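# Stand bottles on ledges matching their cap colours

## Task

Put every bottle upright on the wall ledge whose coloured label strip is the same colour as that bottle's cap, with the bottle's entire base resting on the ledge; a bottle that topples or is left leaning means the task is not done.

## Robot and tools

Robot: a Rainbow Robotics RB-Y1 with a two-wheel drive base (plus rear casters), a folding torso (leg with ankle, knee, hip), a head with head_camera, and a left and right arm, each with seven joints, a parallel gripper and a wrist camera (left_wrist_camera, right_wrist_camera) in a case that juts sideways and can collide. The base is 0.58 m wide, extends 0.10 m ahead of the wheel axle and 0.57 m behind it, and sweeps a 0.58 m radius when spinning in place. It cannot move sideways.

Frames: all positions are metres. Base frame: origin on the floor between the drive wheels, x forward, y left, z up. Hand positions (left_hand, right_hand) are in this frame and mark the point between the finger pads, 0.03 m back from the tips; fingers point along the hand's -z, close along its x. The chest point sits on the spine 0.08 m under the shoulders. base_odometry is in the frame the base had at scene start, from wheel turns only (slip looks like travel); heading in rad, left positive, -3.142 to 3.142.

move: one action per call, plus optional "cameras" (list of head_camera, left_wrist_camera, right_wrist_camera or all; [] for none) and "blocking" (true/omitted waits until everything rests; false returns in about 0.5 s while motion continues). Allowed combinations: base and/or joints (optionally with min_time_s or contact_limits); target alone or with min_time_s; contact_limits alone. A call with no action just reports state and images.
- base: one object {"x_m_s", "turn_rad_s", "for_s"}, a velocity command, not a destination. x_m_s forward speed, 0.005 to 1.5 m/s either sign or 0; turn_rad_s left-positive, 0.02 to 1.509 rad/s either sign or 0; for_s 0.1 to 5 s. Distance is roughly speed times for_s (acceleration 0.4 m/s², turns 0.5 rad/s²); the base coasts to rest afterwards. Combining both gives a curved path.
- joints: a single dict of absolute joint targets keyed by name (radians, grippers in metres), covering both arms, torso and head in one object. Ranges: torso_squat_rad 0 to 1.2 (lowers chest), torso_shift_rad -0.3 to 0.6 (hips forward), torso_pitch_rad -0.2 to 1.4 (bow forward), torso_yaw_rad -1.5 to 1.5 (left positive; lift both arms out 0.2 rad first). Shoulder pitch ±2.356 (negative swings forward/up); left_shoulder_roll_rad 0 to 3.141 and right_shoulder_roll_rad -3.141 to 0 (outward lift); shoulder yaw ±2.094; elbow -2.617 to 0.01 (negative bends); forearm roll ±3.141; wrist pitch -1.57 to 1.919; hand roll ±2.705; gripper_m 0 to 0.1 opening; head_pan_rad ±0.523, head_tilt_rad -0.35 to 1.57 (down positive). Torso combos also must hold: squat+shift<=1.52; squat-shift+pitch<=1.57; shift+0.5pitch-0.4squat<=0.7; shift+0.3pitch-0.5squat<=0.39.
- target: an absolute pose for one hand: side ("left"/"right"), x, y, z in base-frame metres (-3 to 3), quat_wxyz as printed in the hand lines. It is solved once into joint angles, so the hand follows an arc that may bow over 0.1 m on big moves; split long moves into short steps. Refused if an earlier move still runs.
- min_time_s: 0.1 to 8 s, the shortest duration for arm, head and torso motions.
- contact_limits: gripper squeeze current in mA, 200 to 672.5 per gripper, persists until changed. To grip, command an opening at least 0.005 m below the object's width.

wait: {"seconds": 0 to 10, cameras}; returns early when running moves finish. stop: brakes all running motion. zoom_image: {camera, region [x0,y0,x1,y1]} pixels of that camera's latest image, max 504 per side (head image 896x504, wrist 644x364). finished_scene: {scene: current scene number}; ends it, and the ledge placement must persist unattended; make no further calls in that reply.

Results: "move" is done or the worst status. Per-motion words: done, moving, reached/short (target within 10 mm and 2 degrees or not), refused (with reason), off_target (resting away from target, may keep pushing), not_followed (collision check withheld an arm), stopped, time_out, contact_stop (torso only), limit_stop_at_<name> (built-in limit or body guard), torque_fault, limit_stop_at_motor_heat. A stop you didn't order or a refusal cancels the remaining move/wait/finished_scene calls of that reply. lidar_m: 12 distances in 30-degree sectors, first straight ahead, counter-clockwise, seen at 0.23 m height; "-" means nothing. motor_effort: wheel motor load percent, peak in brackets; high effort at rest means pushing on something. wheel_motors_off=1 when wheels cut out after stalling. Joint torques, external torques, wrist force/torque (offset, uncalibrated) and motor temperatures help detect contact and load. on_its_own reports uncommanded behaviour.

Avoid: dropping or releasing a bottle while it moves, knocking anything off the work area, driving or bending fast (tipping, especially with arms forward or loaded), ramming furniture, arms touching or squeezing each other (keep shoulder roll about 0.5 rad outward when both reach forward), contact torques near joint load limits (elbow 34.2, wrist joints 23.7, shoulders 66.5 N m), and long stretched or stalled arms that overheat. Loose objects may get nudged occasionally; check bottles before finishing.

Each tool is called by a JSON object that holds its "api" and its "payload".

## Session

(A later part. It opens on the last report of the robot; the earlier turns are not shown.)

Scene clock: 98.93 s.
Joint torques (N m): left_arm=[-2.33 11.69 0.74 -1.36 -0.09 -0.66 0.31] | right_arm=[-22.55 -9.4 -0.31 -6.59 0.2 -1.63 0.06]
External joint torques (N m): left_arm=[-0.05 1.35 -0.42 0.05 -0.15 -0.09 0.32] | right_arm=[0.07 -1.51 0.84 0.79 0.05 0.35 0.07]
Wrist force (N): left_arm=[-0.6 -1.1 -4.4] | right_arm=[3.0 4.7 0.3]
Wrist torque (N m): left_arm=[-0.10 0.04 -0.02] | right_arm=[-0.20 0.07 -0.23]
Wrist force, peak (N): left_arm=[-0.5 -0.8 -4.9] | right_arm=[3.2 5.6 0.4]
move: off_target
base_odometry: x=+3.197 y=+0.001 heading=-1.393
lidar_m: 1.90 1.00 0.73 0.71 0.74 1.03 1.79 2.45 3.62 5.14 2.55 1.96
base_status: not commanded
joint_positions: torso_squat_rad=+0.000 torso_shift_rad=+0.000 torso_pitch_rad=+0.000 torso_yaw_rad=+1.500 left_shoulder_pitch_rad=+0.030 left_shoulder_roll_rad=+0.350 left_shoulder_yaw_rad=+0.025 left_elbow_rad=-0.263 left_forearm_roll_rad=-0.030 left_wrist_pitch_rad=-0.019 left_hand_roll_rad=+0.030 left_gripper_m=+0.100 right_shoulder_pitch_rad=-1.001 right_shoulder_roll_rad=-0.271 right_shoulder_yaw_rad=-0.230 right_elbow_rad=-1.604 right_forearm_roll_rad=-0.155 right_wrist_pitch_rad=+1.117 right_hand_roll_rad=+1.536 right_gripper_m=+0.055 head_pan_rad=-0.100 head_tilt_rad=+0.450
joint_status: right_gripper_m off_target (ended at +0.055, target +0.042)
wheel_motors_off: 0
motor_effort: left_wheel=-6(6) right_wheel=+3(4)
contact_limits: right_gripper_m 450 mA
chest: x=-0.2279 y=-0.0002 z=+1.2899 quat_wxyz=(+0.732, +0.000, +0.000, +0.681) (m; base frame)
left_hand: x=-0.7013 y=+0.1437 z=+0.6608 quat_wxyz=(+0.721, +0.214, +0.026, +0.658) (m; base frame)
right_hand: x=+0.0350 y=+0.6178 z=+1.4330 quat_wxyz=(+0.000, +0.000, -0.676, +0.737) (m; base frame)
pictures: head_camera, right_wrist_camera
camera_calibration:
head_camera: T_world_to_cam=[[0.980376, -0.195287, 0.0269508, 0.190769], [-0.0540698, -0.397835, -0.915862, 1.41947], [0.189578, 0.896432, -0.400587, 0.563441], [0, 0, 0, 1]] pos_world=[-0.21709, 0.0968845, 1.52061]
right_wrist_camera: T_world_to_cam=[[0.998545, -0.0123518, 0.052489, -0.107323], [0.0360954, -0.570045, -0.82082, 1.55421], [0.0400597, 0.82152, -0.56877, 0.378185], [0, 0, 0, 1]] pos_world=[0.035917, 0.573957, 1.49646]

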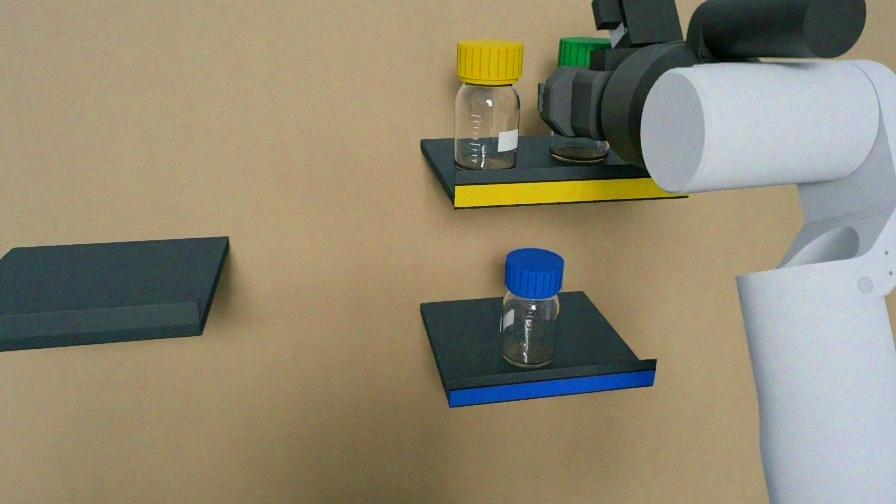

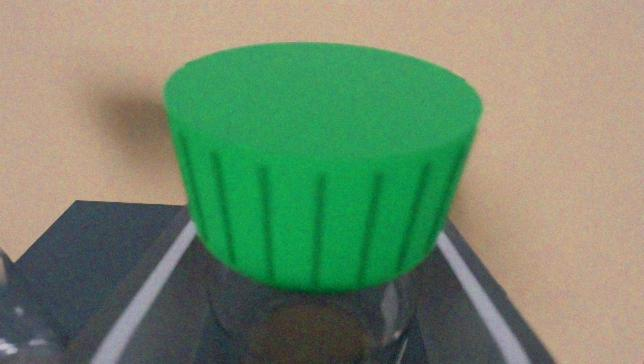

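{"api": "move", "payload": {"target": {"side": "right", "x": 0.035, "y": 0.612, "z": 1.469, "quat_wxyz": [0, 0, 0.67559, -0.73728]}, "min_time_s": 0.4}}

{"api": "move", "payload": {"target": {"side": "right", "x": 0.033, "y": 0.468, "z": 1.472, "quat_wxyz": [0, 0, 0.67559, -0.73728]}, "min_time_s": 0.8}}

{"api": "move", "payload": {"base": {"x_m_s": -0.5, "for_s": 1.667}, "cameras": ["head_camera", "right_wrist_camera"]}}

Scene clock: 100.53 s.
Joint torques (N m): left_arm=[-2.23 11.85 0.63 -1.47 -0.16 -0.63 0.29] | right_arm=[-22.95 -9.07 -1.62 -6.45 -0.03 -2.05 -0.23]
External joint torques (N m): left_arm=[0.04 1.51 -0.53 -0.06 -0.22 -0.06 0.3] | right_arm=[-0.12 -0.86 -0.46 0.39 -0.19 -0.08 -0.23]
Wrist force (N): left_arm=[-0.7 -0.9 -4.6] | right_arm=[3.5 6.9 0.3]
Wrist torque (N m): left_arm=[-0.11 0.03 -0.04] | right_arm=[-0.34 0.12 -0.08]
Wrist force, peak (N): left_arm=[-0.4 -1.3 -4.9] | right_arm=[2.5 7.9 -0.6]
move: done
base_odometry: x=+3.197 y=+0.001 heading=-1.393
lidar_m: 1.90 0.99 0.73 0.70 0.74 1.02 1.79 2.46 3.63 5.14 2.54 1.96
base_status: not commanded
joint_positions: torso_squat_rad=+0.000 torso_shift_rad=+0.000 torso_pitch_rad=+0.000 torso_yaw_rad=+1.500 left_shoulder_pitch_rad=+0.030 left_shoulder_roll_rad=+0.350 left_shoulder_yaw_rad=+0.025 left_elbow_rad=-0.263 left_forearm_roll_rad=-0.030 left_wrist_pitch_rad=-0.019 left_hand_roll_rad=+0.030 left_gripper_m=+0.100 right_shoulder_pitch_rad=-1.091 right_shoulder_roll_rad=-0.304 right_shoulder_yaw_rad=-0.240 right_elbow_rad=-1.586 right_forearm_roll_rad=-0.163 right_wrist_pitch_rad=+1.194 right_hand_roll_rad=+1.528 right_gripper_m=+0.055 head_pan_rad=-0.100 head_tilt_rad=+0.450
joint_status: all done
wheel_motors_off: 0
motor_effort: left_wheel=-5(6) right_wheel=+3(5)
contact_limits: right_gripper_m 450 mA
chest: x=-0.2279 y=-0.0002 z=+1.2899 quat_wxyz=(+0.732, +0.000, +0.000, +0.681) (m; base frame)
left_hand: x=-0.7013 y=+0.1436 z=+0.6608 quat_wxyz=(+0.721, +0.214, +0.026, +0.658) (m; base frame)
right_hand: x=+0.0348 y=+0.6120 z=+1.4689 quat_wxyz=(+0.000, +0.000, -0.676, +0.737) (m; base frame)
right_hand_status: reached (checked arc, planned for 0.4 s): 0 mm and 0.0 deg off.
pictures: none

Scene clock: 101.83 s.
Joint torques (N m): left_arm=[-2.66 11.39 0.78 -1.6 -0.07 -0.66 0.35] | right_arm=[-17.13 -7.84 -2.02 -2.86 0.33 -2.49 -0.09]
External joint torques (N m): left_arm=[-0.38 1.05 -0.39 -0.19 -0.12 -0.09 0.36] | right_arm=[0.49 -1.06 -0.9 -0.14 0.11 -0.53 -0.08]
Wrist force (N): left_arm=[-0.7 -0.8 -4.7] | right_arm=[3.2 6.8 0.4]
Wrist torque (N m): left_arm=[-0.13 0.02 -0.03] | right_arm=[-0.30 0.08 -0.05]
Wrist force, peak (N): left_arm=[-0.4 -1.1 -4.9] | right_arm=[5.1 7.4 0.2]
move: done
base_odometry: x=+3.197 y=+0.001 heading=-1.393
lidar_m: 1.90 1.00 0.73 0.70 0.74 1.03 1.78 2.46 3.62 5.14 2.54 1.96
base_status: not commanded
joint_positions: torso_squat_rad=+0.000 torso_shift_rad=+0.000 torso_pitch_rad=+0.000 torso_yaw_rad=+1.500 left_shoulder_pitch_rad=+0.030 left_shoulder_roll_rad=+0.350 left_shoulder_yaw_rad=+0.025 left_elbow_rad=-0.263 left_forearm_roll_rad=-0.030 left_wrist_pitch_rad=-0.019 left_hand_roll_rad=+0.030 left_gripper_m=+0.100 right_shoulder_pitch_rad=-0.924 right_shoulder_roll_rad=-0.318 right_shoulder_yaw_rad=-0.275 right_elbow_rad=-2.251 right_forearm_roll_rad=-0.222 right_wrist_pitch_rad=+1.696 right_hand_roll_rad=+1.451 right_gripper_m=+0.055 head_pan_rad=-0.100 head_tilt_rad=+0.450
joint_status: all done
wheel_motors_off: 0
motor_effort: left_wheel=-5(6) right_wheel=+4(5)
contact_limits: right_gripper_m 450 mA
chest: x=-0.2279 y=-0.0002 z=+1.2899 quat_wxyz=(+0.732, +0.000, +0.000, +0.681) (m; base frame)
left_hand: x=-0.7013 y=+0.1436 z=+0.6608 quat_wxyz=(+0.721, +0.214, +0.026, +0.658) (m; base frame)
right_hand: x=+0.0329 y=+0.4686 z=+1.4719 quat_wxyz=(+0.000, +0.000, -0.676, +0.737) (m; base frame)
right_hand_status: reached (checked arc, planned for 0.9 s): 1 mm and 0.0 deg off.
pictures: none

Scene clock: 105.20 s.
Joint torques (N m): left_arm=[-2.48 10.42 0.65 -1.4 -0.12 -0.52 0.21] | right_arm=[-17.69 -7.94 -1.48 -2.79 0.07 -2.3 0.09]
External joint torques (N m): left_arm=[-0.2 0.08 -0.52 0.01 -0.18 0.05 0.22] | right_arm=[-0.08 -1.16 -0.35 -0.07 -0.15 -0.33 0.09]
Wrist force (N): left_arm=[-0.6 -0.8 -4.5] | right_arm=[3.3 7.0 -0.2]
Wrist torque (N m): left_arm=[-0.10 0.05 -0.02] | right_arm=[-0.33 0.07 -0.07]
Wrist force, peak (N): left_arm=[-0.6 -0.6 -5.0] | right_arm=[4.5 7.1 0.2]
move: done
base_odometry: x=+3.050 y=+0.822 heading=-1.393
lidar_m: 2.69 1.02 0.75 0.72 0.75 0.98 1.89 1.65 2.16 5.12 3.25 2.81
base_status: done (sent for 1.67 of 1.67 s)
joint_positions: torso_squat_rad=+0.000 torso_shift_rad=+0.000 torso_pitch_rad=+0.000 torso_yaw_rad=+1.500 left_shoulder_pitch_rad=+0.030 left_shoulder_roll_rad=+0.350 left_shoulder_yaw_rad=+0.025 left_elbow_rad=-0.263 left_forearm_roll_rad=-0.030 left_wrist_pitch_rad=-0.019 left_hand_roll_rad=+0.030 left_gripper_m=+0.100 right_shoulder_pitch_rad=-0.924 right_shoulder_roll_rad=-0.318 right_shoulder_yaw_rad=-0.275 right_elbow_rad=-2.251 right_forearm_roll_rad=-0.222 right_wrist_pitch_rad=+1.696 right_hand_roll_rad=+1.451 right_gripper_m=+0.055 head_pan_rad=-0.100 head_tilt_rad=+0.450
joint_status: not commanded
wheel_motors_off: 0
motor_effort: left_wheel=-3(33) right_wheel=+5(31)
contact_limits: right_gripper_m 450 mA
chest: x=-0.2280 y=-0.0002 z=+1.2899 quat_wxyz=(+0.732, +0.000, +0.000, +0.681) (m; base frame)
left_hand: x=-0.7015 y=+0.1436 z=+0.6608 quat_wxyz=(+0.721, +0.214, +0.026, +0.658) (m; base frame)
right_hand: x=+0.0329 y=+0.4686 z=+1.4719 quat_wxyz=(+0.000, +0.000, -0.676, +0.737) (m; base frame)
pictures: head_camera, right_wrist_camera
camera_calibration:
head_camera: T_world_to_cam=[[0.980383, -0.19524, 0.0270151, 0.190747], [-0.0539684, -0.397733, -0.915913, 1.41952], [0.189567, 0.896488, -0.400467, 0.56336], [0, 0, 0, 1]] pos_world=[-0.217191, 0.0967839, 1.52061]
right_wrist_camera: T_world_to_cam=[[0.998499, -0.0123675, 0.0533483, -0.110424], [0.0367897, -0.57011, -0.820744, 1.50105], [0.040565, 0.821475, -0.5688, 0.523014], [0, 0, 0, 1]] pos_world=[0.0338186, 0.424757, 1.53536]

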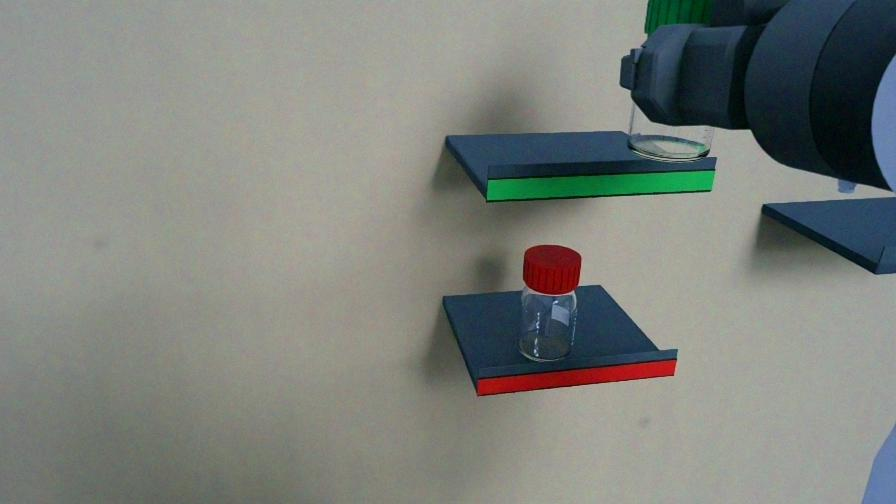

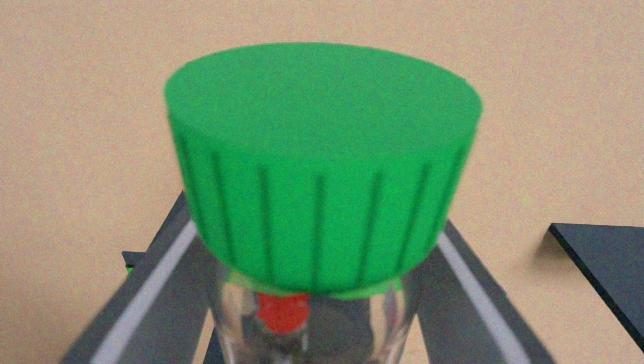

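{"api": "move", "payload": {"target": {"side": "right", "x": 0.026, "y": 0.607, "z": 1.469, "quat_wxyz": [0, 0, 0.67559, -0.73728]}, "min_time_s": 0.8}}

{"api": "move", "payload": {"target": {"side": "right", "x": 0.026, "y": 0.608, "z": 1.4385, "quat_wxyz": [0, 0, 0.67559, -0.73728]}, "min_time_s": 0.5, "cameras": ["head_camera"]}}

{"api": "move", "payload": {"target": {"side": "right", "x": 0.026, "y": 0.608, "z": 1.4355, "quat_wxyz": [0, 0, 0.67559, -0.73728]}, "min_time_s": 0.3}}

Scene clock: 107.37 s.
Joint torques (N m): left_arm=[-2.61 10.99 0.54 -1.52 -0.12 -0.56 0.19] | right_arm=[-23.12 -8.93 -0.09 -7.03 0.39 -1.98 -0.02]
External joint torques (N m): left_arm=[-0.34 0.65 -0.63 -0.11 -0.17 0.01 0.2] | right_arm=[-0.49 -0.97 1.18 -0.35 0.19 -0.01 -0.02]
Wrist force (N): left_arm=[-0.6 -0.9 -4.7] | right_arm=[3.1 5.7 -0.7]
Wrist torque (N m): left_arm=[-0.12 0.05 -0.02] | right_arm=[-0.14 0.06 -0.22]
Wrist force, peak (N): left_arm=[-0.6 -0.9 -4.8] | right_arm=[2.6 8.3 -0.2]
move: done
base_odometry: x=+3.050 y=+0.822 heading=-1.393
lidar_m: 2.69 1.01 0.75 0.72 0.76 0.98 1.89 1.65 2.16 5.12 3.26 2.81
base_status: not commanded
joint_positions: torso_squat_rad=+0.000 torso_shift_rad=+0.000 torso_pitch_rad=+0.000 torso_yaw_rad=+1.500 left_shoulder_pitch_rad=+0.030 left_shoulder_roll_rad=+0.350 left_shoulder_yaw_rad=+0.025 left_elbow_rad=-0.263 left_forearm_roll_rad=-0.030 left_wrist_pitch_rad=-0.019 left_hand_roll_rad=+0.030 left_gripper_m=+0.100 right_shoulder_pitch_rad=-1.085 right_shoulder_roll_rad=-0.293 right_shoulder_yaw_rad=-0.222 right_elbow_rad=-1.618 right_forearm_roll_rad=-0.145 right_wrist_pitch_rad=+1.215 right_hand_roll_rad=+1.506 right_gripper_m=+0.055 head_pan_rad=-0.100 head_tilt_rad=+0.450
joint_status: all done
wheel_motors_off: 0
motor_effort: left_wheel=-5(5) right_wheel=+4(6)
contact_limits: right_gripper_m 450 mA
chest: x=-0.2279 y=-0.0002 z=+1.2899 quat_wxyz=(+0.732, +0.000, +0.000, +0.681) (m; base frame)
left_hand: x=-0.7014 y=+0.1436 z=+0.6608 quat_wxyz=(+0.721, +0.214, +0.026, +0.658) (m; base frame)
right_hand: x=+0.0261 y=+0.6071 z=+1.4687 quat_wxyz=(+0.000, +0.000, -0.675, +0.737) (m; base frame)
right_hand_status: reached (checked arc, planned for 0.9 s): 0 mm and 0.0 deg off.
pictures: none

Scene clock: 108.20 s.
Joint torques (N m): left_arm=[-2.63 10.53 0.65 -1.34 -0.08 -0.68 0.25] | right_arm=[-22.13 -8.04 0.12 -7.43 0.17 -2.45 0.32]
External joint torques (N m): left_arm=[-0.36 0.18 -0.52 0.06 -0.14 -0.11 0.26] | right_arm=[0.19 -0.41 1.37 -0.4 -0.02 -0.48 0.32]
Wrist force (N): left_arm=[-0.4 -1.1 -4.6] | right_arm=[3.5 6.5 -0.6]
Wrist torque (N m): left_arm=[-0.08 0.07 -0.02] | right_arm=[-0.29 0.14 -0.23]
Wrist force, peak (N): left_arm=[-0.8 -1.1 -4.8] | right_arm=[2.7 7.3 -0.1]
move: done
base_odometry: x=+3.050 y=+0.822 heading=-1.393
lidar_m: 2.70 1.01 0.75 0.72 0.76 0.98 1.89 1.65 2.16 5.12 3.25 2.80
base_status: not commanded
joint_positions: torso_squat_rad=+0.000 torso_shift_rad=+0.000 torso_pitch_rad=+0.000 torso_yaw_rad=+1.500 left_shoulder_pitch_rad=+0.030 left_shoulder_roll_rad=+0.350 left_shoulder_yaw_rad=+0.025 left_elbow_rad=-0.263 left_forearm_roll_rad=-0.030 left_wrist_pitch_rad=-0.019 left_hand_roll_rad=+0.030 left_gripper_m=+0.100 right_shoulder_pitch_rad=-1.004 right_shoulder_roll_rad=-0.265 right_shoulder_yaw_rad=-0.213 right_elbow_rad=-1.654 right_forearm_roll_rad=-0.137 right_wrist_pitch_rad=+1.170 right_hand_roll_rad=+1.509 right_gripper_m=+0.055 head_pan_rad=-0.100 head_tilt_rad=+0.450
joint_status: all done
wheel_motors_off: 0
motor_effort: left_wheel=-4(5) right_wheel=+5(6)
contact_limits: right_gripper_m 450 mA
chest: x=-0.2279 y=-0.0002 z=+1.2899 quat_wxyz=(+0.732, +0.000, +0.000, +0.681) (m; base frame)
left_hand: x=-0.7014 y=+0.1436 z=+0.6608 quat_wxyz=(+0.721, +0.214, +0.026, +0.658) (m; base frame)
right_hand: x=+0.0263 y=+0.6082 z=+1.4392 quat_wxyz=(+0.001, +0.000, -0.674, +0.739) (m; base frame)
right_hand_status: reached (checked arc, planned for 0.5 s): 1 mm and 0.3 deg off.
pictures: head_camera
camera_calibration:
head_camera: T_world_to_cam=[[0.980376, -0.195287, 0.0269508, 0.190769], [-0.0540698, -0.397835, -0.915862, 1.41947], [0.189578, 0.896432, -0.400587, 0.563441], [0, 0, 0, 1]] pos_world=[-0.21709, 0.0968845, 1.52061]

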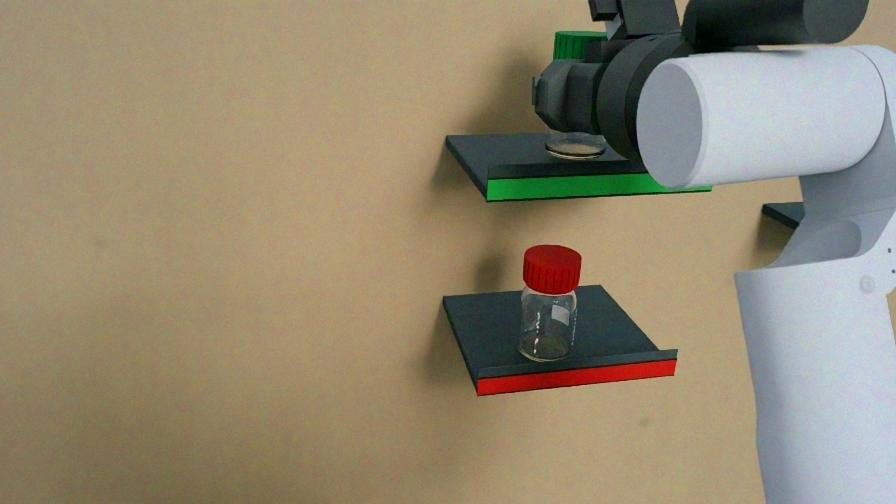

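Scene clock: 108.83 s.
Joint torques (N m): left_arm=[-2.58 10.97 0.35 -1.35 -0.3 -0.53 0.29] | right_arm=[-21.62 -7.75 0.58 -7.34 0.32 -2.27 0.23]
External joint torques (N m): left_arm=[-0.3 0.63 -0.82 0.05 -0.35 0.04 0.3] | right_arm=[0.63 -0.17 1.85 -0.27 0.13 -0.29 0.24]
Wrist force (N): left_arm=[-0.6 -1.1 -4.7] | right_arm=[3.5 5.8 0.0]
Wrist torque (N m): left_arm=[-0.08 0.04 -0.01] | right_arm=[-0.16 0.11 -0.27]
Wrist force, peak (N): left_arm=[-0.5 -1.2 -4.9] | right_arm=[2.9 7.1 -0.3]
move: done
base_odometry: x=+3.050 y=+0.822 heading=-1.393
lidar_m: 2.69 1.03 0.74 0.71 0.75 0.99 1.89 1.66 2.16 5.12 3.25 2.81
base_status: not commanded
joint_positions: torso_squat_rad=+0.000 torso_shift_rad=+0.000 torso_pitch_rad=+0.000 torso_yaw_rad=+1.500 left_shoulder_pitch_rad=+0.030 left_shoulder_roll_rad=+0.350 left_shoulder_yaw_rad=+0.025 left_elbow_rad=-0.263 left_forearm_roll_rad=-0.030 left_wrist_pitch_rad=-0.019 left_hand_roll_rad=+0.030 left_gripper_m=+0.100 right_shoulder_pitch_rad=-0.990 right_shoulder_roll_rad=-0.261 right_shoulder_yaw_rad=-0.211 right_elbow_rad=-1.661 right_forearm_roll_rad=-0.135 right_wrist_pitch_rad=+1.159 right_hand_roll_rad=+1.510 right_gripper_m=+0.055 head_pan_rad=-0.100 head_tilt_rad=+0.450
joint_status: all done
wheel_motors_off: 0
motor_effort: left_wheel=-5(5) right_wheel=+4(6)
contact_limits: right_gripper_m 450 mA
chest: x=-0.2279 y=-0.0002 z=+1.2899 quat_wxyz=(+0.732, +0.000, +0.000, +0.681) (m; base frame)
left_hand: x=-0.7014 y=+0.1436 z=+0.6608 quat_wxyz=(+0.721, +0.214, +0.026, +0.658) (m; base frame)
right_hand: x=+0.0262 y=+0.6080 z=+1.4355 quat_wxyz=(+0.000, +0.000, -0.675, +0.737) (m; base frame)
right_hand_status: reached (checked arc, planned for 0.3 s): 0 mm and 0.0 deg off.
pictures: none

{"api": "move", "payload": {"target": {"side": "right", "x": 0.026, "y": 0.608, "z": 1.4325, "quat_wxyz": [0, 0, 0.67559, -0.73728]}, "min_time_s": 0.3}}

Scene clock: 109.63 s.
Joint torques (N m): left_arm=[-2.55 10.76 0.57 -1.44 -0.14 -0.52 0.28] | right_arm=[-21.15 -7.21 1.11 -7.45 0.05 -2.39 0.21]
External joint torques (N m): left_arm=[-0.27 0.42 -0.6 -0.03 -0.2 0.05 0.29] | right_arm=[1.06 0.31 2.37 -0.34 -0.14 -0.41 0.22]
Wrist force (N): left_arm=[-0.4 -0.9 -4.5] | right_arm=[3.4 5.3 -0.2]
Wrist torque (N m): left_arm=[-0.10 0.06 -0.02] | right_arm=[-0.18 0.14 -0.23]
Wrist force, peak (N): left_arm=[-0.4 -1.1 -4.9] | right_arm=[3.7 6.8 0.7]
move: done
base_odometry: x=+3.050 y=+0.822 heading=-1.393
lidar_m: 2.70 1.02 0.74 0.72 0.75 0.98 1.88 1.65 2.16 5.12 3.26 2.81
base_status: not commanded
joint_positions: torso_squat_rad=+0.000 torso_shift_rad=+0.000 torso_pitch_rad=+0.000 torso_yaw_rad=+1.500 left_shoulder_pitch_rad=+0.030 left_shoulder_roll_rad=+0.350 left_shoulder_yaw_rad=+0.025 left_elbow_rad=-0.263 left_forearm_roll_rad=-0.030 left_wrist_pitch_rad=-0.019 left_hand_roll_rad=+0.030 left_gripper_m=+0.100 right_shoulder_pitch_rad=-0.982 right_shoulder_roll_rad=-0.258 right_shoulder_yaw_rad=-0.210 right_elbow_rad=-1.665 right_forearm_roll_rad=-0.135 right_wrist_pitch_rad=+1.153 right_hand_roll_rad=+1.511 right_gripper_m=+0.055 head_pan_rad=-0.100 head_tilt_rad=+0.450
joint_status: all done
wheel_motors_off: 0
motor_effort: left_wheel=-5(5) right_wheel=+6(6)
contact_limits: right_gripper_m 450 mA
chest: x=-0.2279 y=-0.0002 z=+1.2899 quat_wxyz=(+0.732, +0.000, +0.000, +0.681) (m; base frame)
left_hand: x=-0.7014 y=+0.1436 z=+0.6608 quat_wxyz=(+0.721, +0.214, +0.026, +0.658) (m; base frame)
right_hand: x=+0.0262 y=+0.6080 z=+1.4326 quat_wxyz=(+0.000, +0.000, -0.676, +0.737) (m; base frame)
right_hand_status: reached (checked arc, planned for 0.3 s): 0 mm and 0.0 deg off.
pictures: none

{"api": "move", "payload": {"target": {"side": "right", "x": 0.026, "y": 0.608, "z": 1.43, "quat_wxyz": [0, 0, 0.67559, -0.73728]}, "min_time_s": 0.3, "cameras": ["head_camera", "right_wrist_camera"]}}

Scene clock: 110.50 s.
Joint torques (N m): left_arm=[-2.51 10.38 0.73 -1.53 -0.26 -0.57 0.22] | right_arm=[-15.49 -5.86 1.29 -4.31 -0.07 0.12 0.14]
External joint torques (N m): left_arm=[-0.23 0.04 -0.44 -0.12 -0.32 0 0.23] | right_arm=[6.67 1.62 2.54 2.83 -0.27 2.09 0.15]
Wrist force (N): left_arm=[-0.6 -1.1 -4.8] | right_arm=[2.5 -5.0 -2.3]
Wrist torque (N m): left_arm=[-0.09 0.03 -0.01] | right_arm=[-0.35 0.18 -0.19]
Wrist force, peak (N): left_arm=[-0.5 -1.0 -4.8] | right_arm=[2.8 -6.5 -3.4]
move: done
base_odometry: x=+3.050 y=+0.822 heading=-1.393
lidar_m: 2.70 1.01 0.75 0.72 0.76 0.98 1.89 1.66 2.16 5.12 3.25 2.80
base_status: not commanded
joint_positions: torso_squat_rad=+0.000 torso_shift_rad=+0.000 torso_pitch_rad=+0.000 torso_yaw_rad=+1.500 left_shoulder_pitch_rad=+0.030 left_shoulder_roll_rad=+0.350 left_shoulder_yaw_rad=+0.025 left_elbow_rad=-0.263 left_forearm_roll_rad=-0.030 left_wrist_pitch_rad=-0.019 left_hand_roll_rad=+0.030 left_gripper_m=+0.100 right_shoulder_pitch_rad=-0.976 right_shoulder_roll_rad=-0.256 right_shoulder_yaw_rad=-0.210 right_elbow_rad=-1.668 right_forearm_roll_rad=-0.134 right_wrist_pitch_rad=+1.148 right_hand_roll_rad=+1.512 right_gripper_m=+0.055 head_pan_rad=-0.100 head_tilt_rad=+0.450
joint_status: all done
wheel_motors_off: 0
motor_effort: left_wheel=-5(5) right_wheel=+5(6)
contact_limits: right_gripper_m 450 mA
chest: x=-0.2279 y=-0.0002 z=+1.2899 quat_wxyz=(+0.732, +0.000, +0.000, +0.681) (m; base frame)
left_hand: x=-0.7014 y=+0.1437 z=+0.6608 quat_wxyz=(+0.721, +0.214, +0.026, +0.658) (m; base frame)
right_hand: x=+0.0261 y=+0.6078 z=+1.4314 quat_wxyz=(+0.000, +0.000, -0.677, +0.736) (m; base frame)
right_hand_status: reached (checked arc, planned for 0.3 s): 1 mm and 0.2 deg off.
pictures: head_camera, right_wrist_camera
camera_calibration:
head_camera: T_world_to_cam=[[0.98038, -0.195269, 0.0269428, 0.19078], [-0.054062, -0.397799, -0.915879, 1.4195], [0.18956, 0.896452, -0.40055, 0.56338], [0, 0, 0, 1]] pos_world=[-0.21709, 0.0968843, 1.52061]
right_wrist_camera: T_world_to_cam=[[0.998526, -0.0126333, 0.0527879, -0.0987628], [0.0362914, -0.567799, -0.822367, 1.54831], [0.0403621, 0.82307, -0.566503, 0.381766], [0, 0, 0, 1]] pos_world=[0.0270179, 0.563662, 1.49477]

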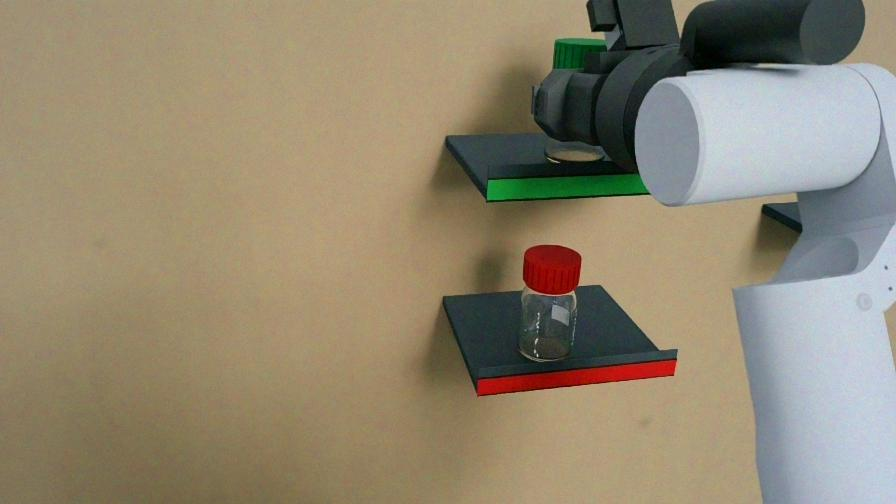

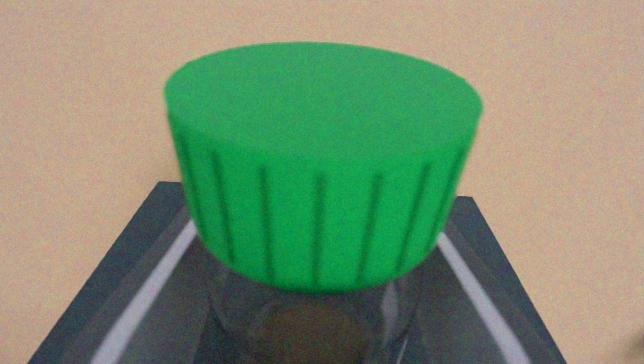

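{"api": "move", "payload": {"joints": {"right_gripper_m": 0.085}}}

{"api": "move", "payload": {"target": {"side": "right", "x": 0.026, "y": 0.47, "z": 1.437, "quat_wxyz": [0, 0, 0.67559, -0.73728]}, "min_time_s": 0.7, "cameras": ["head_camera", "right_wrist_camera"]}}

Scene clock: 111.93 s.
Joint torques (N m): left_arm=[-2.33 10.41 0.58 -1.55 -0.14 -0.63 0.24] | right_arm=[-19.9 -7.32 1.04 -5.96 -0.07 -1.48 0.15]
External joint torques (N m): left_arm=[-0.05 0.06 -0.58 -0.14 -0.19 -0.05 0.25] | right_arm=[2.27 0.16 2.29 1.18 -0.27 0.49 0.16]
Wrist force (N): left_arm=[-0.5 -0.9 -4.6] | right_arm=[3.0 4.8 0.9]
Wrist torque (N m): left_arm=[-0.09 0.05 -0.03] | right_arm=[-0.22 0.07 -0.24]
Wrist force, peak (N): left_arm=[-0.5 -1.0 -4.9] | right_arm=[2.8 -5.5 -2.8]
move: done
base_odometry: x=+3.050 y=+0.822 heading=-1.393
lidar_m: 2.69 1.02 0.75 0.72 0.76 0.99 1.88 1.65 2.16 5.12 3.25 2.81
base_status: not commanded
joint_positions: torso_squat_rad=+0.000 torso_shift_rad=+0.000 torso_pitch_rad=+0.000 torso_yaw_rad=+1.500 left_shoulder_pitch_rad=+0.030 left_shoulder_roll_rad=+0.350 left_shoulder_yaw_rad=+0.025 left_elbow_rad=-0.263 left_forearm_roll_rad=-0.030 left_wrist_pitch_rad=-0.019 left_hand_roll_rad=+0.030 left_gripper_m=+0.100 right_shoulder_pitch_rad=-0.975 right_shoulder_roll_rad=-0.256 right_shoulder_yaw_rad=-0.209 right_elbow_rad=-1.668 right_forearm_roll_rad=-0.134 right_wrist_pitch_rad=+1.149 right_hand_roll_rad=+1.512 right_gripper_m=+0.085 head_pan_rad=-0.100 head_tilt_rad=+0.450
joint_status: all done
wheel_motors_off: 0
motor_effort: left_wheel=-5(5) right_wheel=+6(6)
contact_limits: right_gripper_m 450 mA
chest: x=-0.2279 y=-0.0002 z=+1.2899 quat_wxyz=(+0.732, +0.000, +0.000, +0.681) (m; base frame)
left_hand: x=-0.7014 y=+0.1437 z=+0.6608 quat_wxyz=(+0.721, +0.214, +0.026, +0.658) (m; base frame)
right_hand: x=+0.0262 y=+0.6079 z=+1.4304 quat_wxyz=(+0.000, +0.000, -0.676, +0.737) (m; base frame)
pictures: none

Scene clock: 113.23 s.
Joint torques (N m): left_arm=[-2.63 11.14 0.78 -1.43 -0.08 -0.63 0.34] | right_arm=[-15.81 -6.72 -1.67 -3.16 0.29 -2.03 0.01]
External joint torques (N m): left_arm=[-0.35 0.8 -0.39 -0.02 -0.14 -0.06 0.35] | right_arm=[1.14 -0.7 -0.49 0.3 0.06 -0.06 0.02]
Wrist force (N): left_arm=[-0.7 -0.9 -5.0] | right_arm=[3.3 5.0 -0.1]
Wrist torque (N m): left_arm=[-0.11 0.02 -0.03] | right_arm=[-0.28 0.17 -0.03]
Wrist force, peak (N): left_arm=[-0.9 -1.0 -5.2] | right_arm=[3.0 6.9 -0.6]
move: done
base_odometry: x=+3.050 y=+0.822 heading=-1.393
lidar_m: 2.70 1.01 0.75 0.72 0.74 0.98 1.89 1.65 2.17 5.13 3.26 2.80
base_status: not commanded
joint_positions: torso_squat_rad=+0.000 torso_shift_rad=+0.000 torso_pitch_rad=+0.000 torso_yaw_rad=+1.500 left_shoulder_pitch_rad=+0.030 left_shoulder_roll_rad=+0.350 left_shoulder_yaw_rad=+0.025 left_elbow_rad=-0.263 left_forearm_roll_rad=-0.030 left_wrist_pitch_rad=-0.019 left_hand_roll_rad=+0.030 left_gripper_m=+0.100 right_shoulder_pitch_rad=-0.797 right_shoulder_roll_rad=-0.262 right_shoulder_yaw_rad=-0.234 right_elbow_rad=-2.307 right_forearm_roll_rad=-0.183 right_wrist_pitch_rad=+1.614 right_hand_roll_rad=+1.457 right_gripper_m=+0.085 head_pan_rad=-0.100 head_tilt_rad=+0.450
joint_status: all done
wheel_motors_off: 0
motor_effort: left_wheel=-6(6) right_wheel=+6(6)
contact_limits: right_gripper_m 450 mA
chest: x=-0.2279 y=-0.0002 z=+1.2899 quat_wxyz=(+0.732, +0.000, +0.000, +0.681) (m; base frame)
left_hand: x=-0.7014 y=+0.1436 z=+0.6608 quat_wxyz=(+0.721, +0.214, +0.026, +0.658) (m; base frame)
right_hand: x=+0.0259 y=+0.4702 z=+1.4370 quat_wxyz=(+0.000, +0.000, -0.676, +0.737) (m; base frame)
right_hand_status: reached (checked arc, planned for 0.9 s): 0 mm and 0.0 deg off.
pictures: head_camera, right_wrist_camera
camera_calibration:
head_camera: T_world_to_cam=[[0.980378, -0.19528, 0.0269259, 0.190787], [-0.0540642, -0.397713, -0.915916, 1.4195], [0.189568, 0.896488, -0.400467, 0.563341], [0, 0, 0, 1]] pos_world=[-0.21709, 0.096784, 1.52061]
right_wrist_camera: T_world_to_cam=[[0.998515, -0.0121962, 0.0530926, -0.101243], [0.036692, -0.569804, -0.820961, 1.47372], [0.040265, 0.82169, -0.568511, 0.501697], [0, 0, 0, 1]] pos_world=[0.0268178, 0.426258, 1.50046]

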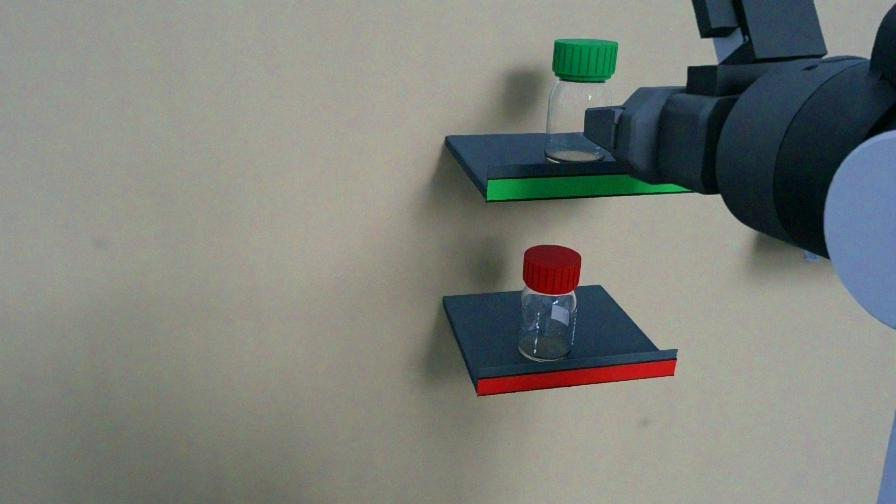

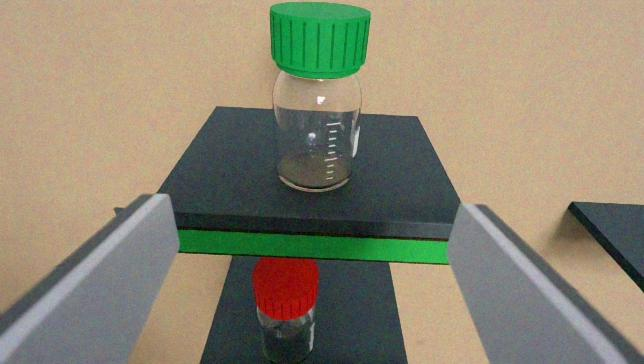

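{"api": "move", "payload": {"joints": {"head_pan_rad": -0.523, "head_tilt_rad": 0.3}, "min_time_s": 0.3, "cameras": ["head_camera"]}}

Scene clock: 114.20 s.
Joint torques (N m): left_arm=[-2.74 10.85 0.57 -1.45 -0.14 -0.6 0.25] | right_arm=[-15.88 -6.67 -1.5 -3.16 0.03 -2.23 -0.02]
External joint torques (N m): left_arm=[-0.46 0.51 -0.6 -0.04 -0.19 -0.03 0.26] | right_arm=[1.07 -0.64 -0.32 0.3 -0.2 -0.27 -0.02]
Wrist force (N): left_arm=[-0.4 -1.0 -4.5] | right_arm=[3.2 4.4 0.1]
Wrist torque (N m): left_arm=[-0.10 0.07 -0.02] | right_arm=[-0.21 0.06 -0.02]
Wrist force, peak (N): left_arm=[-0.6 -1.3 -4.8] | right_arm=[3.8 5.1 0.3]
move: done
base_odometry: x=+3.050 y=+0.822 heading=-1.393
lidar_m: 2.70 1.01 0.74 0.72 0.75 0.98 1.89 1.65 2.17 5.13 3.24 2.80
base_status: not commanded
joint_positions: torso_squat_rad=+0.000 torso_shift_rad=+0.000 torso_pitch_rad=+0.000 torso_yaw_rad=+1.500 left_shoulder_pitch_rad=+0.030 left_shoulder_roll_rad=+0.350 left_shoulder_yaw_rad=+0.025 left_elbow_rad=-0.263 left_forearm_roll_rad=-0.030 left_wrist_pitch_rad=-0.019 left_hand_roll_rad=+0.030 left_gripper_m=+0.100 right_shoulder_pitch_rad=-0.797 right_shoulder_roll_rad=-0.262 right_shoulder_yaw_rad=-0.234 right_elbow_rad=-2.307 right_forearm_roll_rad=-0.183 right_wrist_pitch_rad=+1.614 right_hand_roll_rad=+1.457 right_gripper_m=+0.085 head_pan_rad=-0.522 head_tilt_rad=+0.300
joint_status: all done
wheel_motors_off: 0
motor_effort: left_wheel=-6(6) right_wheel=+4(6)
contact_limits: right_gripper_m 450 mA
chest: x=-0.2279 y=-0.0002 z=+1.2899 quat_wxyz=(+0.732, +0.000, +0.000, +0.681) (m; base frame)
left_hand: x=-0.7014 y=+0.1436 z=+0.6608 quat_wxyz=(+0.721, +0.214, +0.026, +0.658) (m; base frame)
right_hand: x=+0.0259 y=+0.4702 z=+1.4370 quat_wxyz=(+0.000, +0.000, -0.676, +0.737) (m; base frame)
pictures: head_camera
camera_calibration:
head_camera: T_world_to_cam=[[0.812274, -0.582837, 0.0226068, 0.167558], [-0.133489, -0.223488, -0.965522, 1.47176], [0.567795, 0.781251, -0.259336, 0.441106], [0, 0, 0, 1]] pos_world=[-0.190096, 0.0819652, 1.53162]

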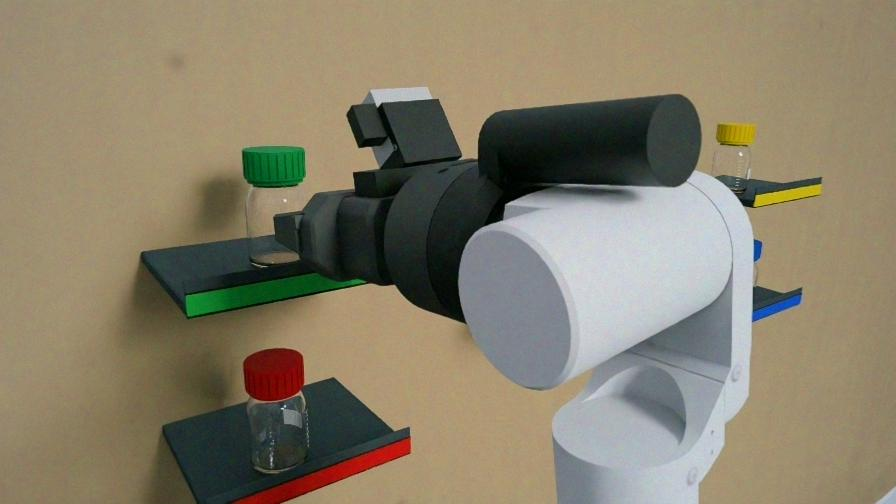

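{"api": "finished_scene", "payload": {"scene": 2}}

The scene is finished: the task was done.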